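# Toss three rings onto the peg from behind the blue line

## Task

Get all three rings onto the peg by throwing them: each ring must be let go while the hand is on the far side of the blue line, not placed by hand, and it must stay on the peg after the robot stops.

## Robot and tools

ROBOT. Two arms, left_arm and right_arm, stand at the table. Each carries the same five-finger right hand, so the hands are not mirror images and every hand number means the same on both. Calibrated bases in the scene frame: left_arm at (+0.038, +0.535, +0.028) m, right_arm at (+0.100, -0.670, +0.028) m, both turned only slightly about z.

FRAMES. Scene frame: origin at table-top height halfway between the nominal bases, +x out over the table, +z up, left_arm on the +y side. Fixed cameras and the table use this frame. Each arm's reported hand pose, velocities, Hand target and wrist-camera pose are in that arm's own base frame. The hand point sits 0.15 m out from the wrist flange along the fingers and 0.05 m in front of the palm. Its +z runs along the straight fingers, +y points out of the palm, +x runs across the palm away from the thumb. Straight fingertips reach about 0.06 to 0.07 m past the point. A bracket on the little-finger side of the wrist can strike things, and with fingers level the wrist can hang below the point and hit the table first.

ONE ROW = 28 numbers, all in [-1, 1], always for both arms: left_arm dx, dy, dz, rx, ry, rz, then left hand little, ring, middle, index, thumb_bend, thumb_turn, force_limit, speed; then the same 14 for right_arm. dx, dy, dz, rx, ry, rz are an offset, not a pose: they are measured from that arm's Hand target as it stood when the action or move began, along that arm's base axes. 1.0 equals 0.6 m for dx..dz and 180 degrees for the rotation vector rx..rz, which turns about the Hand target's position. Rows inside one action all count from the same starting Hand target, not from each other; a new call starts from the updated target, so sending the same offset again moves further. Six zeros re-command the current Hand target. The controller limits the commanded orientation to 32 degrees from the measured one at each step.

HAND NUMBERS. Fingers and thumb_bend: -1 straight/open, +1 curled/closed. thumb_turn: -1 beside the palm, +1 across in front of it (needed to grip objects about 0.035 to 0.065 m thick). force_limit: -1 about 0 N to +1 about 10 N at the fingertip (15 N for the two thumb motors). speed: -1 nearly stopped, rising to full at +0.48 and above. There is no 'keep' value: to leave a hand unchanged, resend the eight numbers of its last executed row (or, if none yet, its hand_measured plus hand_force_limit and hand_speed). For a soft grip close at speed -0.94 or lower.

TOOLS.
execute_actions(actions, cameras): actions is a list of up to 15 actions; each action is a list of up to 15 rows, one per 1/30 s step, the last row held if fewer. cameras picks images by name, ["all"] or []; an empty actions list returns all images by default.
move(target, speed, blend, stop_force, zero, blocking, cameras): target is one 28-number row or a list of up to 15 rows, each an offset from the same starting Hand targets. Both arms travel straight lines finishing together, ignoring obstacles. speed in m/s, 0.002 to 3.2, default 0.25 (rotation up to twice that in rad/s), one value or one per target. blend in metres rounds corners in a list. stop_force, 4 to 120 N for both arms, ends an arm's path when its wrist sensor feels that much push; unreliable when the hand turns; cannot be combined with blocking=false. zero (with stop_force only) chooses whether to re-zero first. Fast motions overshoot and lag.
wait(seconds 0 to 10, cameras): arms hold their last command.
stop(cameras): brakes a running move.
zoom_image(camera, region [x0, y0, x1, y1] pixels, at most 504 by 504): enlarges part of the newest image of that camera.
show_instructions(): shows reference images.
zero_wrist_force(arm): re-zeroes that arm's wrist sensor.
finished_scene(scene 1 or 2): ends the scene; cannot be undone.

CAMERAS: cam_head_left and cam_head_right (896x504, on one bar), cam_high (896x504), cam_left_wrist and cam_right_wrist (616x616 fisheye).

RESULTS. Each shows per arm end_effector_position (m), end_effector_quat_wxyz, velocities, Hand target (the last command after clipping; the hand often rests a little short of it), joint positions and torques, hand_measured, hand_stopped_by (moving, target, force, stalled, fault), hand_load_n (positive when the finger is pushed open; near 0 means a lost grip), Wrist force/torque in the hand's own axes plus the peak since last shown, and motor temperatures. A move adds a 'move:' line: done, off_target, moving, held or fault, plus limits=paced (pose clipped) or limits=held (steps withheld). done only means the arm reached its pose, not that nothing was touched.

AVOID. Letting a ring fall off the table; any contact between the two arms or hands (the clearance check does not catch everything); hard pushes on the table or fixed things: about 150 N on an arm or the joint torque limits (elbow 135 N m, wrists 48.6 N m) stop the arm for 10 s. Pressing past a firm contact faults a stiff arm. Long stretched holds heat motors: MOTOR HOT appears at 70 °C, brakes engage at 85 °C. Avoid paths close to an arm's own base, and avoid straining fingers with hard or fast-swung loads. A loose object may occasionally be nudged by something else.

Each tool is called after "Emit:" in YAML: its name, and indented under it one key for each argument.

Reference images:

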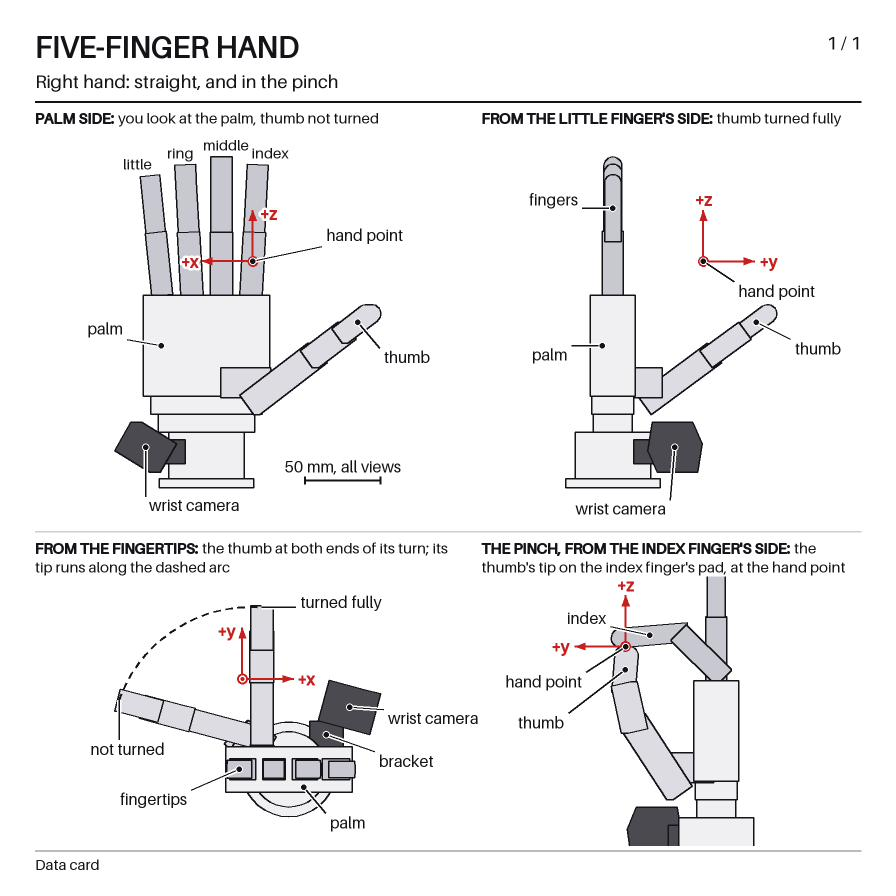

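## Session

Emit:
execute_actions:
  actions: []

Scene clock: 0.00 s.
left_arm: end_effector_position=(-0.0281, +0.5172, +0.5609) hand_measured=(-1.000, -1.000, -1.000, -1.000, -1.000, -1.000) hand_load_n=(+0.0, +0.0, +0.0, +0.0, +0.0, +0.0) hand_stopped_by=(target, target, target, target, target, target) hand_force_limit=0.00 hand_speed=-0.80 end_effector_quat_wxyz=(+0.011, +0.682, -0.731, +0.032) | right_arm: end_effector_position=(+0.0346, -0.4574, +0.5964) hand_measured=(-1.000, -1.000, -1.000, -1.000, -1.000, -1.000) hand_load_n=(+0.0, +0.0, +0.0, +0.0, +0.0, +0.0) hand_stopped_by=(target, target, target, target, target, target) hand_force_limit=0.00 hand_speed=-0.80 end_effector_quat_wxyz=(-0.057, +0.757, +0.648, +0.055)
Joint positions: left_arm=[1.169 -1.542 1.486 1.675 1.62 -1.902] | right_arm=[-2.008 -1.609 1.512 1.816 1.629 -1.849]
Joint velocities: within noise
Joint torques (N m): no reading
Motor temperatures (°C): left_arm=[23 26 25 28 32 29] | right_arm=[23 25 29 32 30 31]
Wrist force (N): no reading
Wrist torque (N m): no reading
Wrist force, peak (N): no reading
Hand target: left_arm -0.0281, +0.5172, +0.5609; +0.011, +0.682, -0.731, +0.032 | right_arm +0.0346, -0.4574, +0.5964; -0.057, +0.757, +0.648, +0.055

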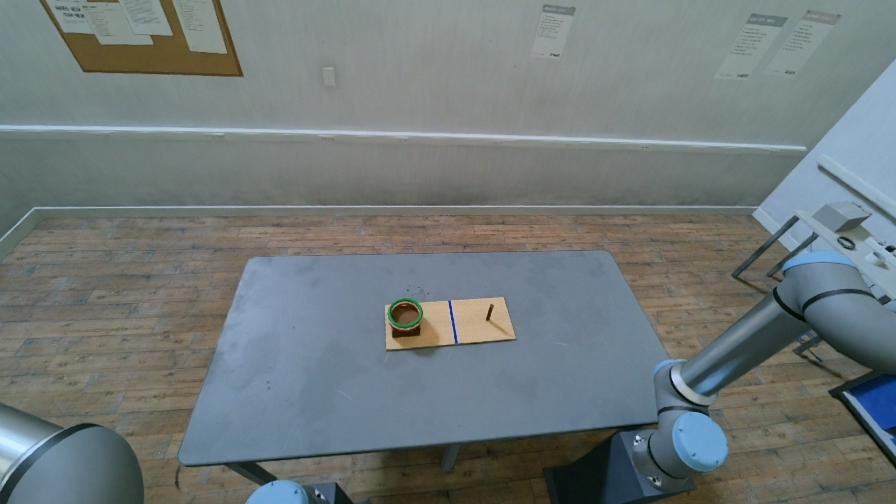

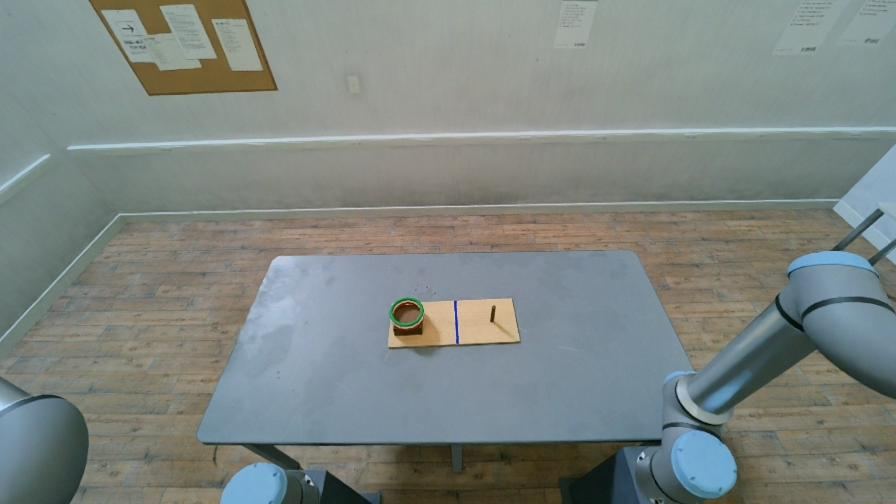

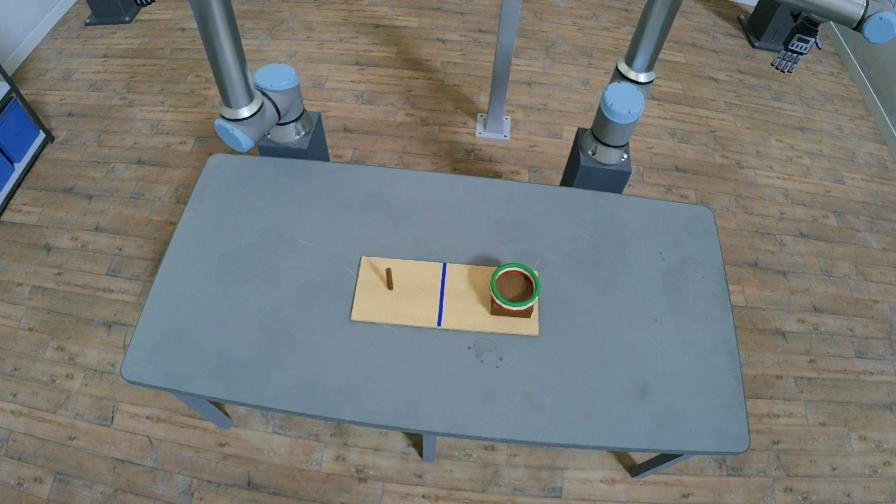

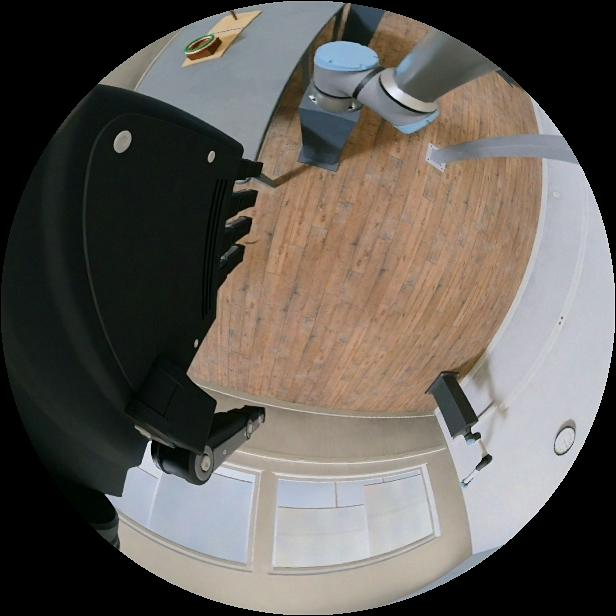

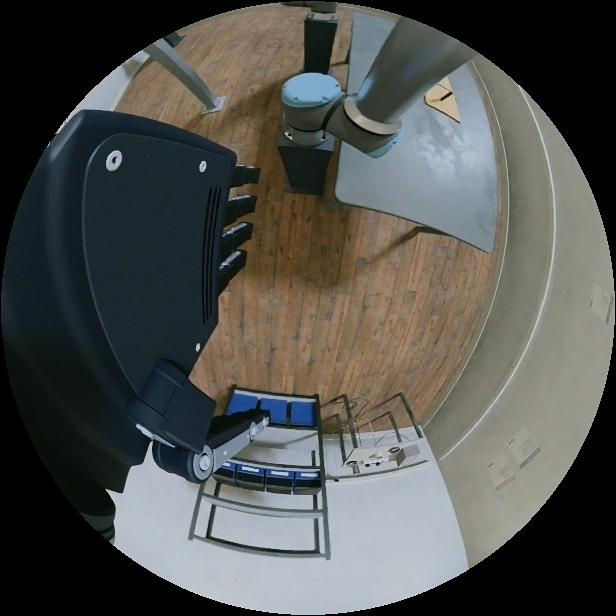

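Emit:
zoom_image:
  camera: "cam_head_left"
  region: [370, 270, 530, 370]

Emit:
zoom_image:
  camera: "cam_high"
  region: [330, 230, 570, 360]

Emit:
zoom_image:
  camera: "cam_head_right"
  region: [370, 270, 530, 370]

Emit:
zoom_image:
  camera: "cam_high"
  region: [470, 250, 560, 330]

Scaled by 3.150 from the camera's 896x504 image, which has a finer 1280x720 frame.

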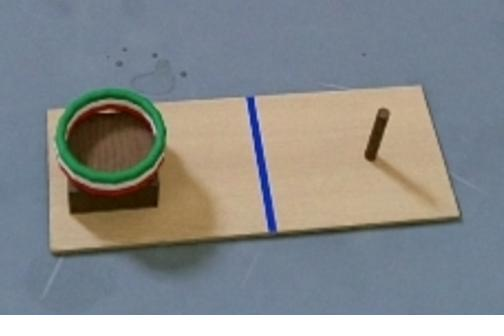

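Scaled by 2.100 from the camera's 896x504 image, which has a finer 1280x720 frame.

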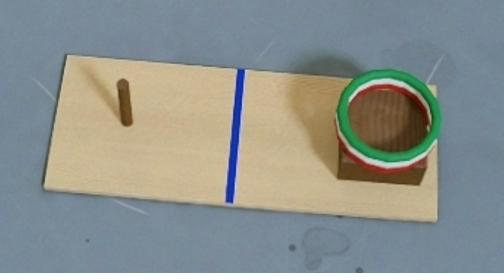

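Scaled by 3.150 from the camera's 896x504 image, which has a finer 1280x720 frame.

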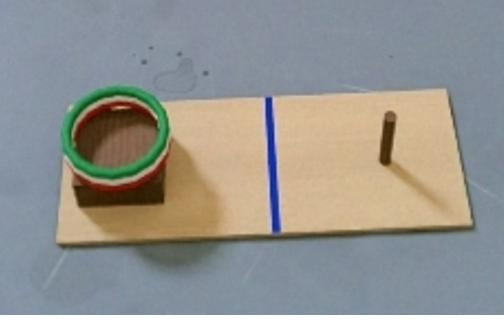

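Scaled by 5.600 from the camera's 896x504 image, which has a finer 1280x720 frame.

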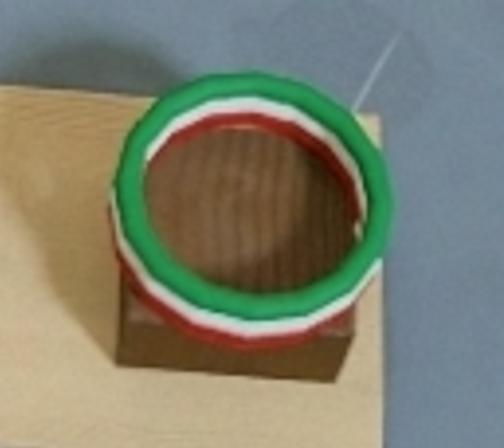

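Emit:
move:
  target: [0.797, -0.279, -0.1, 0,0,0, -1,-1,-1,-1,-1,-1, 0.0,-0.8, 0,0,0,0,0,0, -1,-1,-1,-1,-1,-1,0.0,-0.8]
  speed: 0.3

Scene clock: 12.43 s.
left_arm: end_effector_position=(+0.4499, +0.3498, +0.5009) hand_measured=(-1.000, -1.000, -1.000, -1.000, -1.000, -1.000) hand_load_n=(+0.0, +0.0, +0.0, +0.0, +0.0, +0.0) hand_stopped_by=(target, target, target, target, target, target) hand_force_limit=0.00 hand_speed=-0.80 end_effector_quat_wxyz=(+0.011, +0.682, -0.731, +0.032) | right_arm: end_effector_position=(+0.0346, -0.4574, +0.5964) hand_measured=(-1.000, -1.000, -1.000, -1.000, -1.000, -1.000) hand_load_n=(+0.0, +0.0, +0.0, +0.0, +0.0, +0.0) hand_stopped_by=(target, target, target, target, target, target) hand_force_limit=0.00 hand_speed=-0.80 end_effector_quat_wxyz=(-0.057, +0.757, +0.648, +0.055)
Joint positions: left_arm=[0.291 -1.369 1.384 1.548 1.638 -2.782] | right_arm=[-2.008 -1.609 1.512 1.816 1.629 -1.849]
Joint torques (N m): left_arm=[-17.91 -43.82 -42.91 6.7 -2.29 -3.24] | right_arm=[-0.21 -35.54 -38.93 4.26 0 0.18]
Wrist force (N): left_arm=[0.1 0.0 0.4] | right_arm=[0.0 0.0 -0.6]
Wrist torque (N m): left_arm=[-0.02 -0.03 0.18] | right_arm=[0.03 0.02 0.00]
Wrist force, peak (N): left_arm=[0.7 -1.4 0.5] | right_arm=[-0.4 0.3 -1.1]
Hand target: left_arm +0.4501, +0.3498, +0.5009; +0.011, +0.682, -0.731, +0.032 | right_arm +0.0346, -0.4574, +0.5964; -0.057, +0.757, +0.648, +0.055
Off the commanded pose: left_arm 0.000 m, 0 deg | right_arm 0.000 m, 0 deg.
move: done

Emit:
move:
  target: [0.133, -0.917, -0.3, -0.0489,-0.1529,-0.2178, -1,-1,-1,-1,-1,-1, 0.0,-0.8, 0,0,0,0,0,0, -1,-1,-1,-1,-1,-1,0.0,-0.8]
  speed: 0.3
  cameras: ["all"]

Scene clock: 15.43 s.
left_arm: end_effector_position=(+0.5298, -0.2002, +0.3210) hand_measured=(-1.000, -1.000, -1.000, -1.000, -1.000, -1.000) hand_load_n=(+0.0, +0.0, +0.0, -0.5, +0.0, +0.0) hand_stopped_by=(target, target, target, target, target, target) hand_force_limit=0.00 hand_speed=-0.80 end_effector_quat_wxyz=(+0.098, -0.371, +0.892, -0.239) | right_arm: end_effector_position=(+0.0346, -0.4574, +0.5964) hand_measured=(-1.000, -1.000, -1.000, -1.000, -1.000, -1.000) hand_load_n=(+0.0, +0.0, +0.0, +0.0, +0.0, +0.0) hand_stopped_by=(target, target, target, target, target, target) hand_force_limit=0.00 hand_speed=-0.80 end_effector_quat_wxyz=(-0.057, +0.757, +0.648, +0.055)
Joint positions: left_arm=[-0.721 -1.571 1.838 0.782 1.603 -3.088] | right_arm=[-2.008 -1.609 1.512 1.816 1.629 -1.849]
Joint torques (N m): left_arm=[-17.83 -29.17 -41.8 -0.77 -2.41 -3.01] | right_arm=[0.09 -36.41 -38.54 4.47 -0.12 0.06]
Wrist force (N): left_arm=[0.0 -0.2 0.5] | right_arm=[-0.2 0.1 -0.6]
Wrist torque (N m): left_arm=[0.09 -0.07 0.25] | right_arm=[0.06 0.05 -0.01]
Wrist force, peak (N): left_arm=[1.4 -0.9 1.5] | right_arm=[-0.2 -0.4 -0.9]
Hand target: left_arm +0.5299, -0.2004, +0.3209; +0.098, -0.370, +0.892, -0.239 | right_arm +0.0346, -0.4574, +0.5964; -0.057, +0.757, +0.648, +0.055
Off the commanded pose: left_arm 0.000 m, 0 deg | right_arm 0.000 m, 0 deg.
move: done
camera_calibration:
cam_left_wrist: T_world_to_cam=[[-0.791789, 0.391055, -0.469198, 0.642205], [0.248101, 0.907862, 0.337982, -0.0622282], [0.558136, 0.151202, -0.815856, 0.108855], [0, 0, 0, 1]] pos_world=[0.463173, -0.211101, 0.411163]

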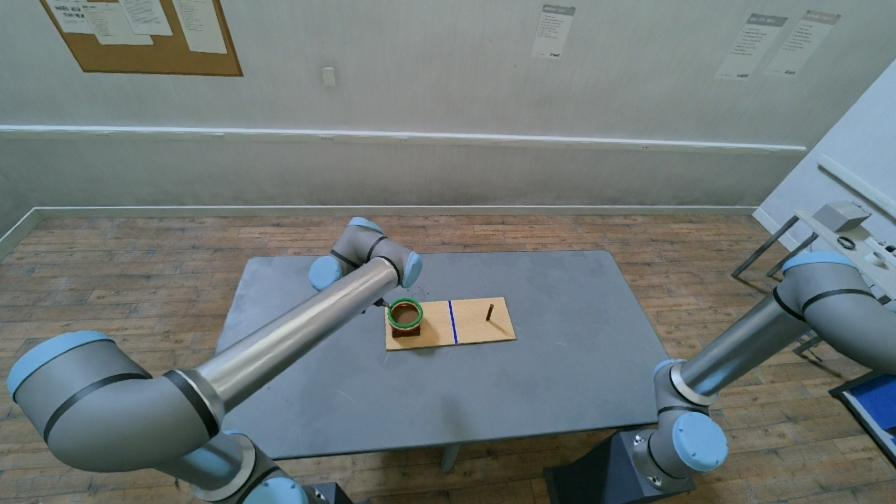

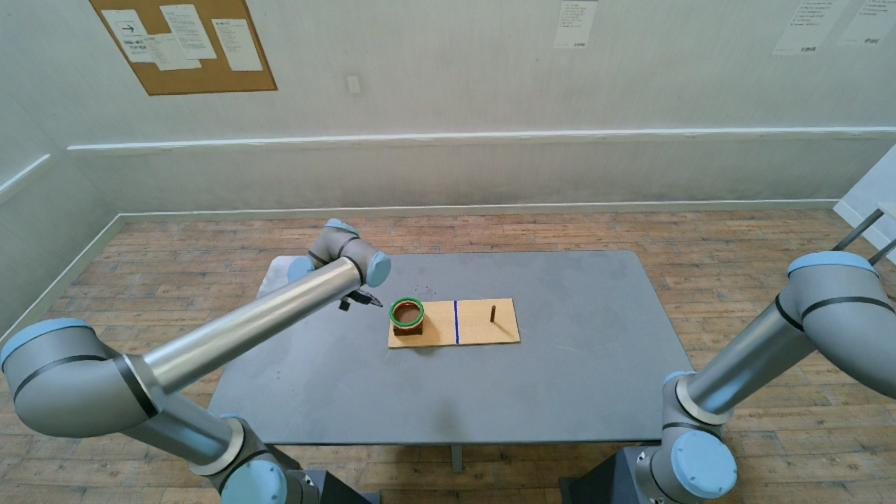

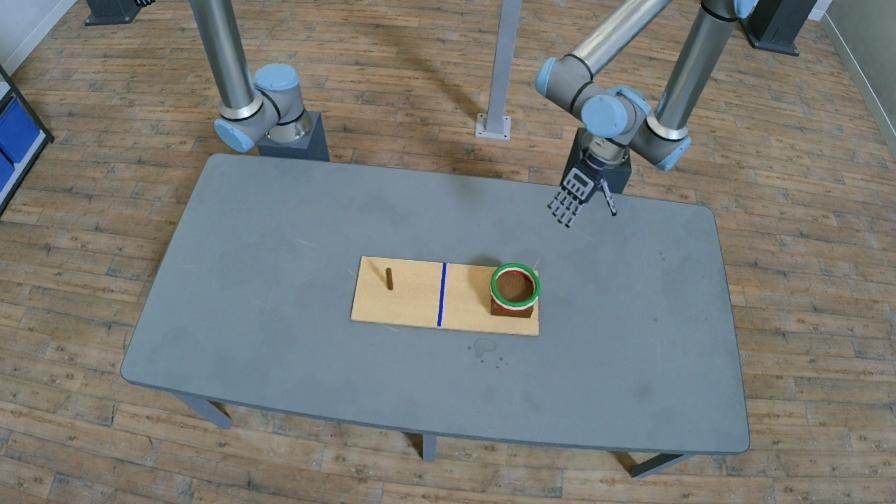

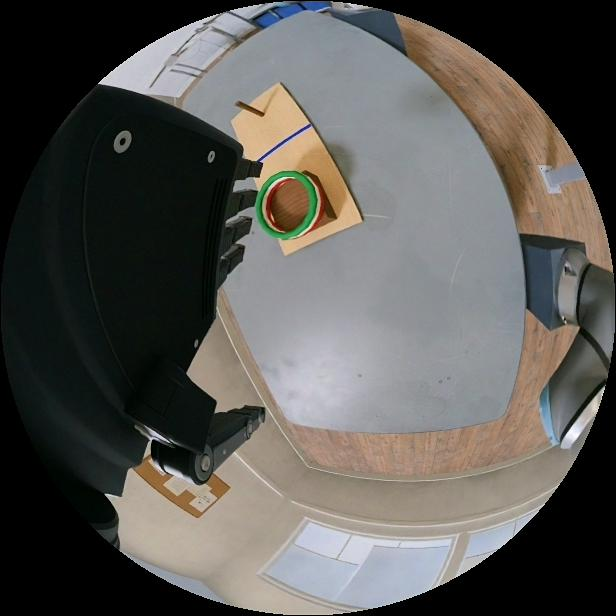

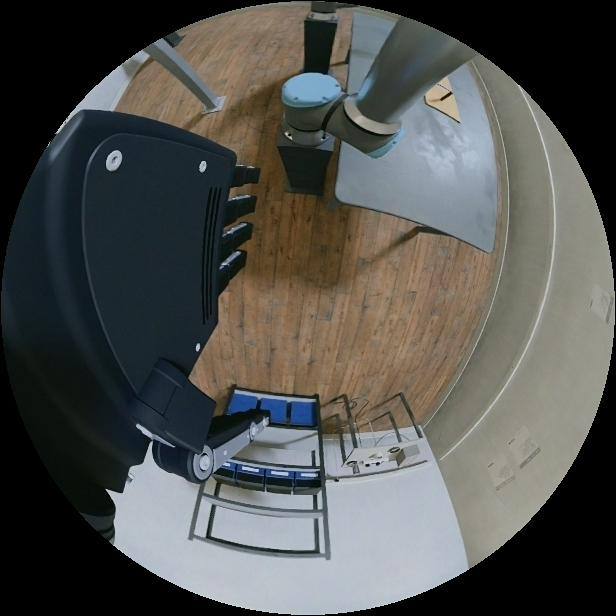

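Emit:
zoom_image:
  camera: "cam_left_wrist"
  region: [220, 70, 380, 270]

Scaled by 2.520 from the camera's 616x616 image, which has a finer 880x880 frame.

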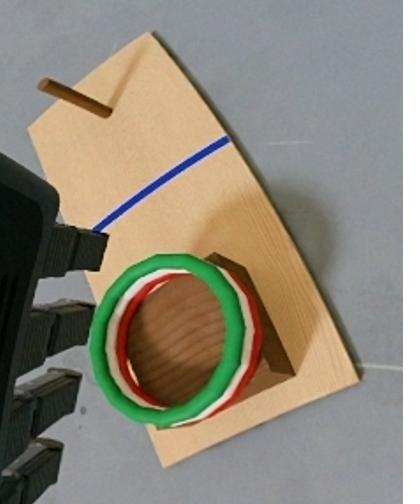

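Emit:
move:
  target: [0.1167, 0.0667, 0.1167, -0.1375,-0.1375,0, -1,-1,-1,-1,-1,1, 0.0,0, 0,0,0,0,0,0, -1,-1,-1,-1,-1,-1,0.0,-0.8]
  speed: 0.3
  cameras: ["cam_left_wrist", "cam_head_right"]

Scene clock: 18.97 s.
left_arm: end_effector_position=(+0.5999, -0.1604, +0.3909) hand_measured=(-1.000, -1.000, -1.000, -1.000, -1.000, +1.000) hand_load_n=(+0.0, +0.0, +0.0, +0.0, +0.0, +0.0) hand_stopped_by=(target, target, target, target, target, target) hand_force_limit=0.00 hand_speed=0.00 end_effector_quat_wxyz=(+0.205, -0.323, +0.779, -0.496) | right_arm: end_effector_position=(+0.0346, -0.4574, +0.5964) hand_measured=(-1.000, -1.000, -1.000, -1.000, -1.000, -1.000) hand_load_n=(+0.0, +0.0, +0.0, +0.0, +0.0, -0.5) hand_stopped_by=(target, target, target, target, target, target) hand_force_limit=0.00 hand_speed=-0.80 end_effector_quat_wxyz=(-0.057, +0.757, +0.648, +0.055)
Joint positions: left_arm=[-0.489 -1.765 1.968 0.252 1.839 -3.014] | right_arm=[-2.008 -1.609 1.512 1.816 1.629 -1.849]
Joint torques (N m): left_arm=[13.72 -41.6 -31.49 -3.36 2.39 -3.11] | right_arm=[0.99 -36.8 -38.81 4.31 0.13 0.25]
Wrist force (N): left_arm=[0.3 -0.1 1.1] | right_arm=[-0.6 0.1 -0.3]
Wrist torque (N m): left_arm=[0.23 -0.14 0.35] | right_arm=[0.03 0.09 -0.03]
Wrist force, peak (N): left_arm=[0.5 -0.4 1.2] | right_arm=[0.5 -0.4 -0.8]
Hand target: left_arm +0.5999, -0.1604, +0.3909; +0.205, -0.323, +0.779, -0.496 | right_arm +0.0346, -0.4574, +0.5964; -0.057, +0.757, +0.648, +0.055
Off the commanded pose: left_arm 0.000 m, 0 deg | right_arm 0.000 m, 0 deg.
move: done
camera_calibration:
cam_left_wrist: T_world_to_cam=[[-0.494391, 0.0940786, -0.864134, 0.643258], [0.170748, 0.985268, 0.00957769, 0.0478705], [0.852304, -0.142814, -0.503171, -0.225105], [0, 0, 0, 1]] pos_world=[0.501705, -0.13983, 0.442136]
Images, in order (width x height): cam_head_right 896x504, cam_left_wrist 616x616.

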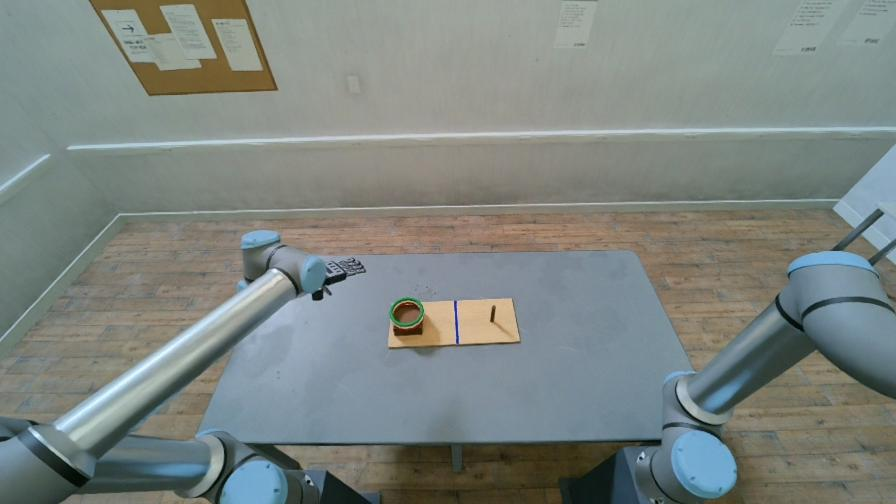

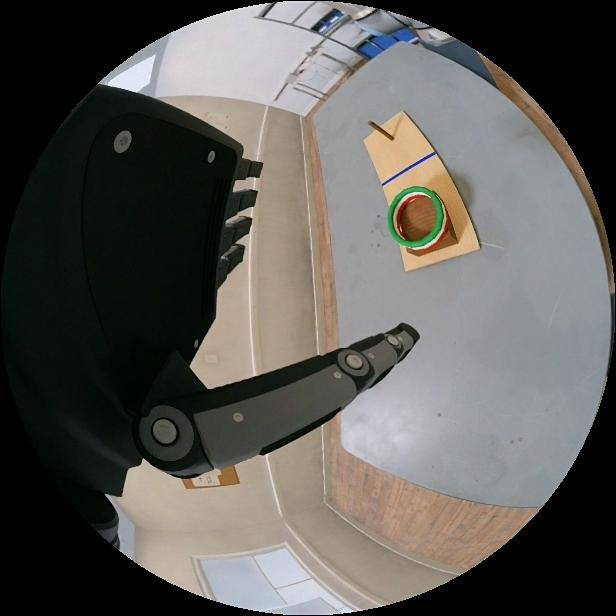

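Emit:
execute_actions:
  actions:
    - [[0,-0.0046,0,0,0,0,-1,-1,-1,-1,-1,1,0,0,0,0,0,0,0,0,-1,-1,-1,-1,-1,-1,0,-0.8],[0,-0.0185,0,0,0,0,-1,-1,-1,-1,-1,1,0,0,0,0,0,0,0,0,-1,-1,-1,-1,-1,-1,0,-0.8],[0,-0.0417,0,0,0,0,-1,-1,-1,-1,-1,1,0,0,0,0,0,0,0,0,-1,-1,-1,-1,-1,-1,0,-0.8],[0,-0.0741,0,0,0,0,-1,-1,-1,-1,-1,1,0,0,0,0,0,0,0,0,-1,-1,-1,-1,-1,-1,0,-0.8],[0,-0.1157,0,0,0,0,-1,-1,-1,-1,-1,1,0,0,0,0,0,0,0,0,-1,-1,-1,-1,-1,-1,0,-0.8],[0,-0.1667,0,0,0,0,-1,-1,-1,-1,-1,1,0,0,0,0,0,0,0,0,-1,-1,-1,-1,-1,-1,0,-0.8],[0,-0.2222,0,0,0,0,-1,-1,-1,-1,-1,1,0,0,0,0,0,0,0,0,-1,-1,-1,-1,-1,-1,0,-0.8],[0,-0.2778,0,0,0,0,-1,-1,-1,-1,-1,1,0,0,0,0,0,0,0,0,-1,-1,-1,-1,-1,-1,0,-0.8],[0,-0.3333,0,0,0,0,-1,-1,-1,-1,-1,1,0,0,0,0,0,0,0,0,-1,-1,-1,-1,-1,-1,0,-0.8],[0,-0.3889,0,0,0,0,-1,-1,-1,-1,-1,1,0,0,0,0,0,0,0,0,-1,-1,-1,-1,-1,-1,0,-0.8],[0,-0.4444,0,0,0,0,-1,-1,-1,-1,-1,1,0,0,0,0,0,0,0,0,-1,-1,-1,-1,-1,-1,0,-0.8],[0,-0.5,0,0,0,0,-1,-1,-1,-1,-1,1,0,0,0,0,0,0,0,0,-1,-1,-1,-1,-1,-1,0,-0.8],[0,-0.5556,0,0,0,0,-1,-1,-1,-1,-1,1,0,0,0,0,0,0,0,0,-1,-1,-1,-1,-1,-1,0,-0.8],[0,-0.6111,0,0,0,0,-1,-1,-1,-1,-1,1,0,0,0,0,0,0,0,0,-1,-1,-1,-1,-1,-1,0,-0.8],[0,-0.6667,0,0,0,0,-1,-1,-1,-1,-1,1,0,0,0,0,0,0,0,0,-1,-1,-1,-1,-1,-1,0,-0.8]]
    - [[0,-0.0509,0,0,0,0,-1,-1,-1,-1,-1,1,0,0,0,0,0,0,0,0,-1,-1,-1,-1,-1,-1,0,-0.8],[0,-0.0926,0,0,0,0,-1,-1,-1,-1,-1,1,0,0,0,0,0,0,0,0,-1,-1,-1,-1,-1,-1,0,-0.8],[0,-0.125,0,0,0,0,-1,-1,-1,-1,-1,1,0,0,0,0,0,0,0,0,-1,-1,-1,-1,-1,-1,0,-0.8],[0,-0.1481,0,0,0,0,-1,-1,-1,-1,-1,1,0,0,0,0,0,0,0,0,-1,-1,-1,-1,-1,-1,0,-0.8],[0,-0.162,0,0,0,0,-1,-1,-1,-1,-1,1,0,0,0,0,0,0,0,0,-1,-1,-1,-1,-1,-1,0,-0.8],[0,-0.1667,0,0,0,0,-1,-1,-1,-1,-1,1,0,0,0,0,0,0,0,0,-1,-1,-1,-1,-1,-1,0,-0.8]]

Scene clock: 21.33 s.
left_arm: end_effector_position=(+0.5996, -0.6600, +0.3908) hand_measured=(-1.000, -1.000, -1.000, -1.000, -1.000, +1.000) hand_load_n=(+0.0, +0.0, +0.0, +0.0, -0.5, +0.0) hand_stopped_by=(target, target, target, target, target, target) hand_force_limit=0.00 hand_speed=0.00 end_effector_quat_wxyz=(+0.205, -0.323, +0.779, -0.496) | right_arm: end_effector_position=(+0.0346, -0.4574, +0.5964) hand_measured=(-1.000, -1.000, -1.000, -1.000, -1.000, -1.000) hand_load_n=(+0.0, +0.0, +0.0, +0.0, +0.0, +0.0) hand_stopped_by=(target, target, target, target, target, target) hand_force_limit=0.00 hand_speed=-0.80 end_effector_quat_wxyz=(-0.057, +0.757, +0.648, +0.055)
Joint positions: left_arm=[-1.153 -1.327 1.52 0.271 1.24 -3.305] | right_arm=[-2.008 -1.609 1.512 1.816 1.629 -1.849]
Joint torques (N m): left_arm=[-15.9 -48.54 -46.63 2.9 -2.78 -2.93] | right_arm=[0.1 -36.35 -38.93 4.35 0.13 0.08]
Wrist force (N): left_arm=[0.5 -0.5 0.9] | right_arm=[-0.1 -0.3 -0.5]
Wrist torque (N m): left_arm=[0.16 -0.13 0.35] | right_arm=[-0.03 0.04 -0.02]
Wrist force, peak (N): left_arm=[4.1 -0.8 2.4] | right_arm=[-0.4 0.2 -0.8]
Hand target: left_arm +0.5999, -0.6604, +0.3909; +0.205, -0.323, +0.779, -0.496 | right_arm +0.0346, -0.4574, +0.5964; -0.057, +0.757, +0.648, +0.055
Off the commanded pose: left_arm 0.001 m, 0 deg | right_arm 0.000 m, 0 deg.
Step readings (end_effector_position of left_arm | right_arm):
0: (+0.5999, -0.1604, +0.3909) | (+0.0346, -0.4574, +0.5964)
1: (+0.5999, -0.1604, +0.3909) | (+0.0346, -0.4574, +0.5964)
2: (+0.5999, -0.1606, +0.3909) | (+0.0346, -0.4574, +0.5964)
4: (+0.5999, -0.1653, +0.3909) | (+0.0346, -0.4574, +0.5964)
8: (+0.5995, -0.2053, +0.3918) | (+0.0346, -0.4574, +0.5964)
15: (+0.5844, -0.3885, +0.3951) | (+0.0346, -0.4574, +0.5964)
16: (+0.5811, -0.4181, +0.3952) | (+0.0346, -0.4574, +0.5964)
17: (+0.5779, -0.4479, +0.3952) | (+0.0346, -0.4574, +0.5964)
19: (+0.5724, -0.5060, +0.3943) | (+0.0346, -0.4574, +0.5964)
23: (+0.5757, -0.5986, +0.3905) | (+0.0346, -0.4574, +0.5964)
30: (+0.5950, -0.6514, +0.3902) | (+0.0346, -0.4574, +0.5964)

Emit:
move:
  target: [0,0,0,0,0,0, 1,-1,-1,-1,-1,1, 0.0,0.48, 0,0,0,0,0,0, -1,-1,-1,-1,-1,-1,0.0,-0.8]
  blocking: false

Emit:
wait:
  seconds: 0.5

Emit:
move:
  target: [0,0,0,0,0,0, -1,-1,-1,-1,-1,1, 0.0,0.48, 0,0,0,0,0,0, -1,-1,-1,-1,-1,-1,0.0,-0.8]
  blocking: false

Scene clock: 22.70 s.
left_arm: end_effector_position=(+0.5998, -0.6604, +0.3909) hand_measured=(+0.614, -1.000, -1.000, -1.000, -1.000, +1.000) hand_load_n=(+0.0, +0.0, +0.0, +0.0, +0.0, +0.0) hand_stopped_by=(moving, target, target, target, target, target) hand_force_limit=0.00 hand_speed=0.48 end_effector_quat_wxyz=(+0.205, -0.323, +0.779, -0.496) | right_arm: end_effector_position=(+0.0346, -0.4574, +0.5964) hand_measured=(-1.000, -1.000, -1.000, -1.000, -1.000, -1.000) hand_load_n=(+0.0, +0.0, +0.0, +0.5, +0.0, +0.0) hand_stopped_by=(target, target, target, target, target, target) hand_force_limit=0.00 hand_speed=-0.80 end_effector_quat_wxyz=(-0.057, +0.757, +0.648, +0.055)
Joint positions: left_arm=[-1.153 -1.326 1.518 0.272 1.24 -3.305] | right_arm=[-2.008 -1.609 1.512 1.816 1.629 -1.849]
Joint torques (N m): left_arm=[5.17 -49.78 -46.3 3.06 -1.14 -2.78] | right_arm=[0.07 -37.22 -38.57 4.44 0.35 0.12]
Wrist force (N): left_arm=[0.4 -0.5 0.9] | right_arm=[0.0 -0.5 -0.2]
Wrist torque (N m): left_arm=[0.17 -0.11 0.35] | right_arm=[-0.07 0.01 -0.02]
Wrist force, peak (N): left_arm=[0.5 -0.8 1.0] | right_arm=[0.3 0.3 -1.0]
Hand target: left_arm +0.5999, -0.6604, +0.3909; +0.205, -0.323, +0.779, -0.496 | right_arm +0.0346, -0.4574, +0.5964; -0.057, +0.757, +0.648, +0.055
Off the commanded pose: left_arm 0.000 m, 0 deg | right_arm 0.000 m, 0 deg.
move: running

Scene clock: 23.00 s.
left_arm: end_effector_position=(+0.5999, -0.6605, +0.3909) hand_measured=(+1.000, -1.000, -1.000, -1.000, -1.000, +1.000) hand_load_n=(+0.0, +0.0, +0.0, +0.0, +0.0, +0.0) hand_stopped_by=(target, target, target, target, target, target) hand_force_limit=0.00 hand_speed=0.48 end_effector_quat_wxyz=(+0.205, -0.323, +0.779, -0.496) | right_arm: end_effector_position=(+0.0346, -0.4574, +0.5964) hand_measured=(-1.000, -1.000, -1.000, -1.000, -1.000, -1.000) hand_load_n=(+0.0, +0.0, +0.0, +0.0, +0.0, +0.0) hand_stopped_by=(target, target, target, target, target, target) hand_force_limit=0.00 hand_speed=-0.80 end_effector_quat_wxyz=(-0.057, +0.757, +0.648, +0.055)
Joint positions: left_arm=[-1.153 -1.326 1.518 0.272 1.24 -3.305] | right_arm=[-2.008 -1.609 1.512 1.816 1.629 -1.849]
Joint torques (N m): left_arm=[10.14 -51.51 -46.29 2.98 0.55 -2.84] | right_arm=[-0.86 -35.5 -39.22 3.96 0.04 -0.04]
Wrist force (N): left_arm=[0.4 -0.6 0.7] | right_arm=[-0.1 -0.2 -0.3]
Wrist torque (N m): left_arm=[0.15 -0.11 0.34] | right_arm=[-0.02 0.03 -0.02]
Wrist force, peak (N): left_arm=[0.6 -0.5 1.0] | right_arm=[-0.5 -0.3 -0.9]
Hand target: left_arm +0.5999, -0.6604, +0.3909; +0.205, -0.323, +0.779, -0.496 | right_arm +0.0346, -0.4574, +0.5964; -0.057, +0.757, +0.648, +0.055
Off the commanded pose: left_arm 0.000 m, 0 deg | right_arm 0.000 m, 0 deg.
earlier move: done
wait: 0.30 of 0.5 s (the move ended)

Scene clock: 23.50 s.
left_arm: end_effector_position=(+0.5999, -0.6604, +0.3909) hand_measured=(-0.614, -1.000, -1.000, -1.000, -1.000, +1.000) hand_load_n=(+0.0, +0.0, +0.0, +0.0, +0.0, +0.0) hand_stopped_by=(moving, target, target, target, target, target) hand_force_limit=0.00 hand_speed=0.48 end_effector_quat_wxyz=(+0.205, -0.323, +0.779, -0.496) | right_arm: end_effector_position=(+0.0346, -0.4574, +0.5964) hand_measured=(-1.000, -1.000, -1.000, -1.000, -1.000, -1.000) hand_load_n=(+0.0, +0.0, +0.0, +0.0, +0.0, +0.0) hand_stopped_by=(target, target, target, target, target, target) hand_force_limit=0.00 hand_speed=-0.80 end_effector_quat_wxyz=(-0.057, +0.757, +0.648, +0.055)
Joint positions: left_arm=[-1.153 -1.326 1.518 0.272 1.24 -3.305] | right_arm=[-2.008 -1.609 1.512 1.816 1.629 -1.849]
Joint torques (N m): left_arm=[13.53 -51.25 -45.66 3.15 1.36 -3.11] | right_arm=[0.64 -34.55 -39.16 4.42 0.08 -0.04]
Wrist force (N): left_arm=[0.4 -0.6 0.8] | right_arm=[0.4 0.0 -0.3]
Wrist torque (N m): left_arm=[0.16 -0.11 0.35] | right_arm=[0.01 -0.06 0.02]
Wrist force, peak (N): left_arm=[0.2 -0.8 1.0] | right_arm=[-0.6 0.1 -0.6]
Hand target: left_arm +0.5999, -0.6604, +0.3909; +0.205, -0.323, +0.779, -0.496 | right_arm +0.0346, -0.4574, +0.5964; -0.057, +0.757, +0.648, +0.055
Off the commanded pose: left_arm 0.000 m, 0 deg | right_arm 0.000 m, 0 deg.
move: running

Emit:
move:
  target: [0.0017, 0.612, -0.352, 0,0,0, -1,-1,-1,-1,-0.3,1, 0.0,0.0, 0,0,0,0,0,0, -1,-1,-1,-1,-1,-1,0.0,-0.8]
  speed: 0.3
  cameras: ["all"]

a move is refused until a result has shown your running move's end: call wait (it returns as soon as the move ends) or stop first; nothing of this call was run
Scene clock: 24.33 s.
left_arm: end_effector_position=(+0.5999, -0.6604, +0.3909) hand_measured=(-1.000, -1.000, -1.000, -1.000, -1.000, +1.000) hand_load_n=(-0.5, +0.0, +0.0, +0.0, +0.0, +0.0) hand_stopped_by=(target, target, target, target, target, target) hand_force_limit=0.00 hand_speed=0.48 end_effector_quat_wxyz=(+0.205, -0.323, +0.779, -0.496) | right_arm: end_effector_position=(+0.0346, -0.4574, +0.5964) hand_measured=(-1.000, -1.000, -1.000, -1.000, -1.000, -1.000) hand_load_n=(+0.0, +0.0, +0.0, +0.0, -0.5, +0.0) hand_stopped_by=(target, target, target, target, target, target) hand_force_limit=0.00 hand_speed=-0.80 end_effector_quat_wxyz=(-0.057, +0.757, +0.648, +0.055)
Joint positions: left_arm=[-1.153 -1.326 1.518 0.272 1.24 -3.305] | right_arm=[-2.008 -1.609 1.512 1.816 1.629 -1.849]
Joint torques (N m): left_arm=[13.3 -51.18 -45.64 2.59 1.16 -3.13] | right_arm=[0.7 -34.91 -39.14 4.15 -0.02 -0.08]
Wrist force (N): left_arm=[0.4 -0.3 1.1] | right_arm=[-0.1 0.5 -0.4]
Wrist torque (N m): left_arm=[0.18 -0.12 0.36] | right_arm=[0.10 0.03 0.00]
Wrist force, peak (N): left_arm=[0.3 -0.7 1.1] | right_arm=[-0.2 -0.1 -0.8]
Hand target: left_arm +0.5999, -0.6604, +0.3909; +0.205, -0.323, +0.779, -0.496 | right_arm +0.0346, -0.4574, +0.5964; -0.057, +0.757, +0.648, +0.055
Off the commanded pose: left_arm 0.000 m, 0 deg | right_arm 0.000 m, 0 deg.
earlier move: done

Emit:
move:
  target: [0.0017, 0.612, -0.352, 0,0,0, -1,-1,-1,-1,-0.3,1, 0.0,0.0, 0,0,0,0,0,0, -1,-1,-1,-1,-1,-1,0.0,-0.8]
  speed: 0.3
  cameras: ["all"]

Scene clock: 26.57 s.
left_arm: end_effector_position=(+0.6009, -0.2933, +0.1798) hand_measured=(-1.000, -1.000, -1.000, -1.000, -0.300, +1.000) hand_load_n=(+0.0, +0.0, +0.0, +0.0, +0.0, +0.0) hand_stopped_by=(target, target, target, target, target, target) hand_force_limit=0.00 hand_speed=0.00 end_effector_quat_wxyz=(+0.205, -0.323, +0.779, -0.496) | right_arm: end_effector_position=(+0.0346, -0.4574, +0.5964) hand_measured=(-1.000, -1.000, -1.000, -1.000, -1.000, -1.000) hand_load_n=(+0.0, +0.0, +0.0, +0.0, +0.0, +0.0) hand_stopped_by=(target, target, target, target, target, target) hand_force_limit=0.00 hand_speed=-0.80 end_effector_quat_wxyz=(-0.057, +0.757, +0.648, +0.055)
Joint positions: left_arm=[-0.755 -1.553 2.184 -0.193 1.599 -3.13] | right_arm=[-2.008 -1.609 1.512 1.816 1.629 -1.849]
Joint torques (N m): left_arm=[15.38 -23.42 -26.46 -3.28 2.72 2.66] | right_arm=[-0.15 -35.85 -39.18 4.19 0.13 -0.17]
Motor temperatures (°C): left_arm=[23 25 25 28 32 29] | right_arm=[23 25 29 32 30 31]
Wrist force (N): left_arm=[0.4 -0.2 1.3] | right_arm=[-0.2 -0.1 -0.6]
Wrist torque (N m): left_arm=[0.18 -0.14 0.02] | right_arm=[0.02 0.05 -0.02]
Wrist force, peak (N): left_arm=[1.3 -1.5 1.5] | right_arm=[-0.2 0.1 -1.0]
Hand target: left_arm +0.6010, -0.2932, +0.1797; +0.205, -0.323, +0.779, -0.496 | right_arm +0.0346, -0.4574, +0.5964; -0.057, +0.757, +0.648, +0.055
Off the commanded pose: left_arm 0.000 m, 0 deg | right_arm 0.000 m, 0 deg.
move: done
camera_calibration:
cam_left_wrist: T_world_to_cam=[[-0.494207, 0.0939631, -0.864251, 0.47374], [0.170774, 0.985265, 0.00946582, 0.180676], [0.852406, -0.142914, -0.502971, -0.351283], [0, 0, 0, 1]] pos_world=[0.502707, -0.272731, 0.231035]

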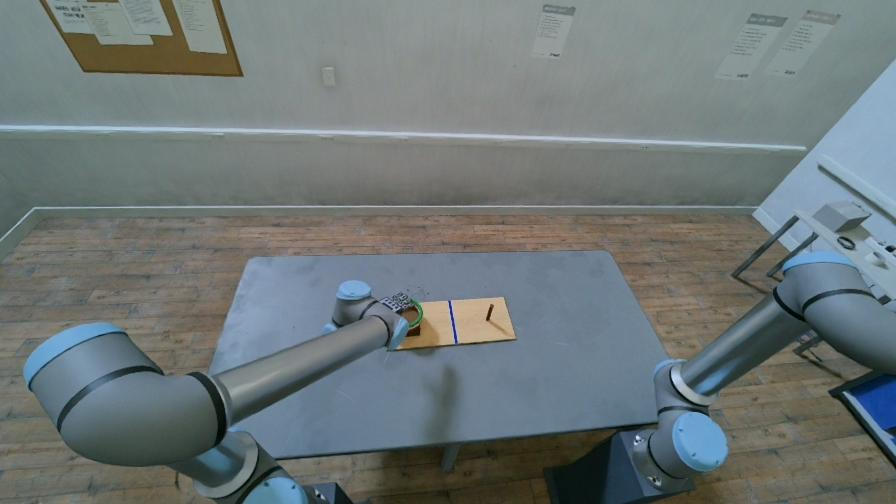

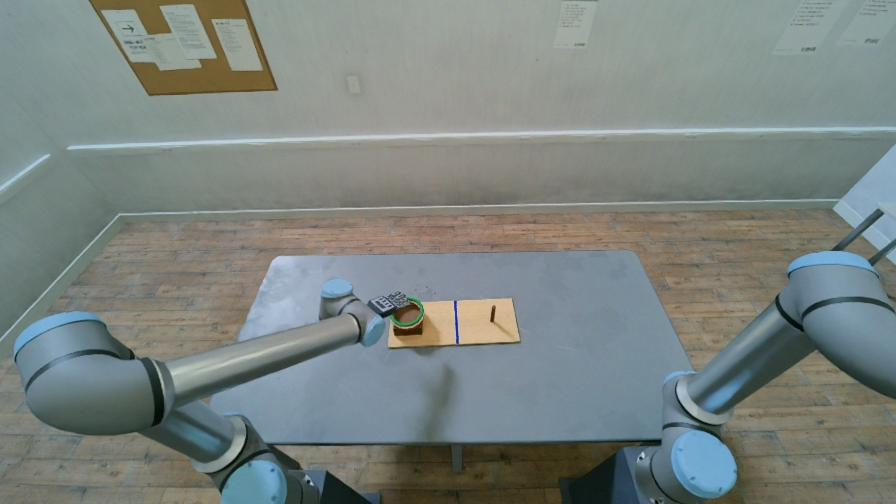

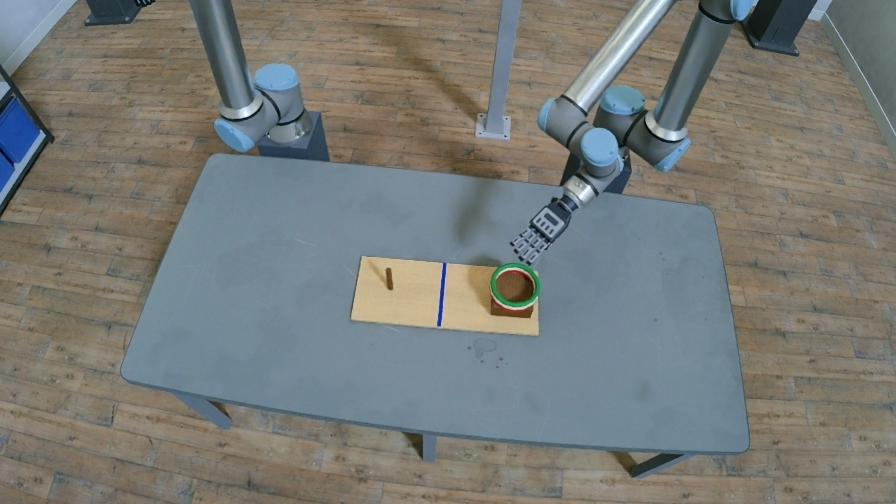

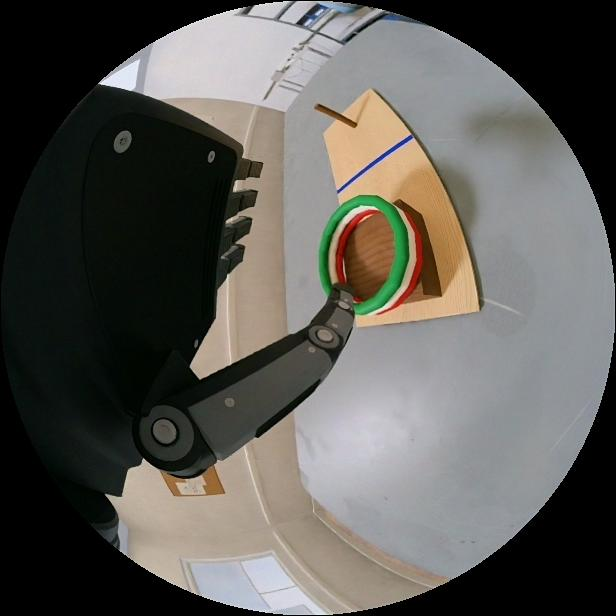

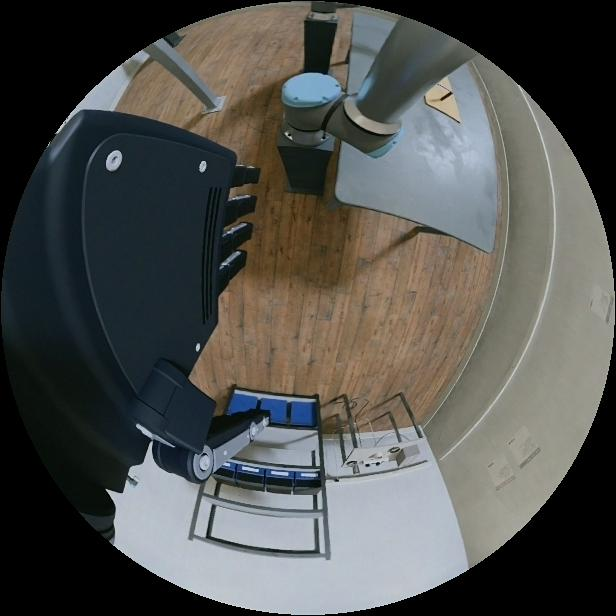

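Emit:
zoom_image:
  camera: "cam_left_wrist"
  region: [290, 170, 460, 340]

Scaled by 2.965 from the camera's 616x616 image, which has a finer 880x880 frame.

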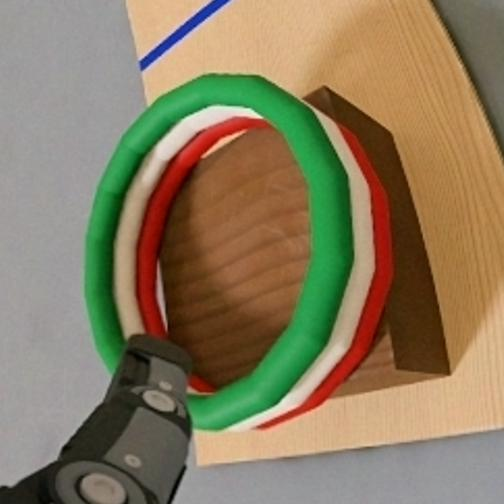

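Emit:
move:
  target: [0.0067, -0.01, -0.1328, 0,0,0, -1,-1,-1,-1,-0.3,1, 0.0,0.0, 0,0,0,0,0,0, -1,-1,-1,-1,-1,-1,0.0,-0.8]
  speed: 0.15
  cameras: ["cam_left_wrist", "cam_high"]

Emit:
zoom_image:
  camera: "cam_left_wrist"
  region: [200, 170, 440, 410]

Emit:
zoom_image:
  camera: "cam_high"
  region: [490, 210, 580, 310]

Scene clock: 29.47 s.
left_arm: end_effector_position=(+0.6049, -0.2992, +0.1001) hand_measured=(-1.000, -1.000, -1.000, -1.000, -0.300, +1.000) hand_load_n=(+0.0, +0.0, +0.0, +0.0, +0.0, +0.0) hand_stopped_by=(target, target, target, target, target, target) hand_force_limit=0.00 hand_speed=0.00 end_effector_quat_wxyz=(+0.205, -0.323, +0.779, -0.496) | right_arm: end_effector_position=(+0.0346, -0.4574, +0.5964) hand_measured=(-1.000, -1.000, -1.000, -1.000, -1.000, -1.000) hand_load_n=(+0.0, +0.0, +0.0, +0.0, +0.0, +0.0) hand_stopped_by=(target, target, target, target, target, target) hand_force_limit=0.00 hand_speed=-0.80 end_effector_quat_wxyz=(-0.057, +0.757, +0.648, +0.055)
Joint positions: left_arm=[-0.758 -1.437 2.24 -0.366 1.596 -3.132] | right_arm=[-2.008 -1.609 1.512 1.816 1.629 -1.849]
Joint torques (N m): left_arm=[-8.37 -28.4 -21.63 -3.29 -1.56 -1.25] | right_arm=[0.98 -36.37 -39.58 4.49 0.28 0.17]
Wrist force (N): left_arm=[0.4 -0.2 1.1] | right_arm=[0.2 0.0 -0.5]
Wrist torque (N m): left_arm=[0.21 -0.14 0.37] | right_arm=[0.02 -0.02 0.01]
Wrist force, peak (N): left_arm=[0.5 -0.4 1.5] | right_arm=[-0.9 0.6 -0.4]
Hand target: left_arm +0.6050, -0.2992, +0.1000; +0.205, -0.323, +0.779, -0.496 | right_arm +0.0346, -0.4574, +0.5964; -0.057, +0.757, +0.648, +0.055
Off the commanded pose: left_arm 0.000 m, 0 deg | right_arm 0.000 m, 0 deg.
move: done
camera_calibration:
cam_left_wrist: T_world_to_cam=[[-0.494263, 0.0938844, -0.864228, 0.407393], [0.170744, 0.985271, 0.00938287, 0.18659], [0.852379, -0.142924, -0.503013, -0.395606], [0, 0, 0, 1]] pos_world=[0.506706, -0.278632, 0.151335]
Images, in order (width x height): cam_high 896x504, cam_left_wrist 616x616.

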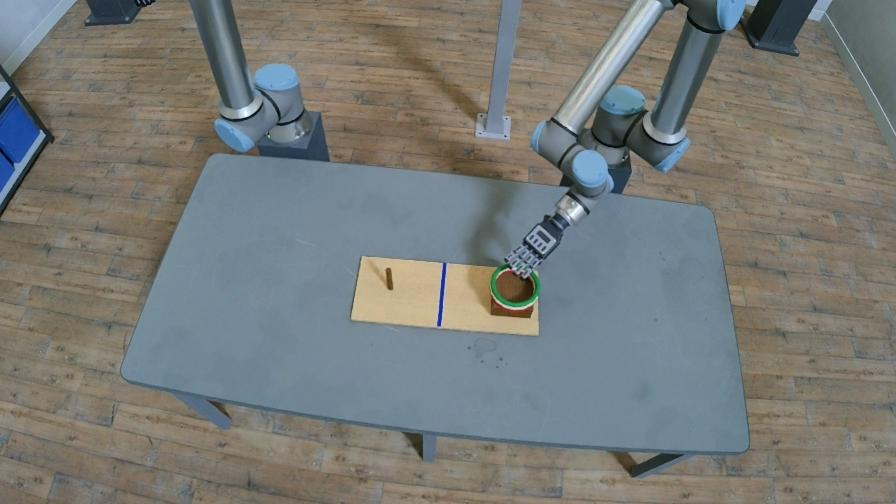

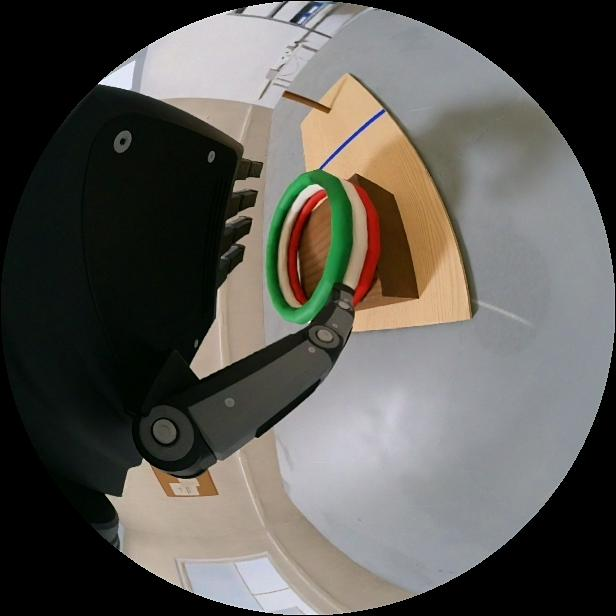

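Scaled by 2.100 from the camera's 616x616 image, which has a finer 880x880 frame.

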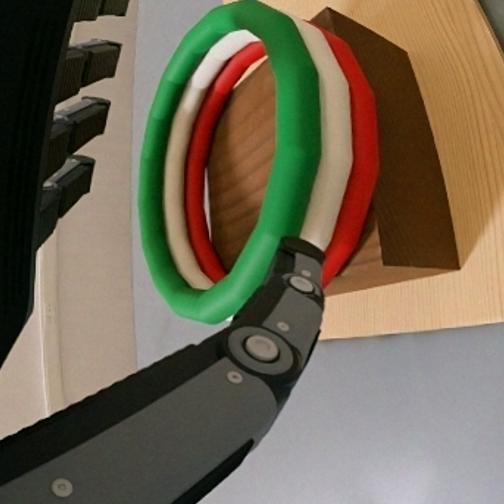

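Scaled by 5.040 from the camera's 896x504 image, which has a finer 1280x720 frame.

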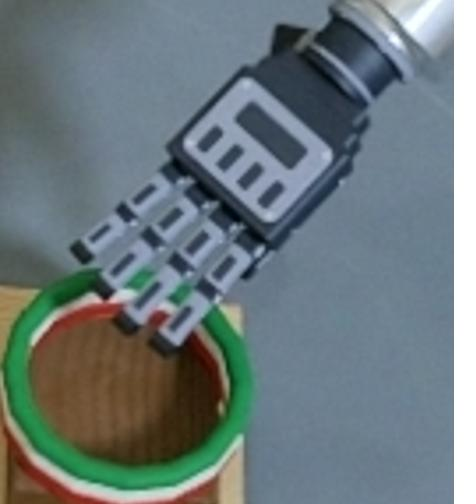

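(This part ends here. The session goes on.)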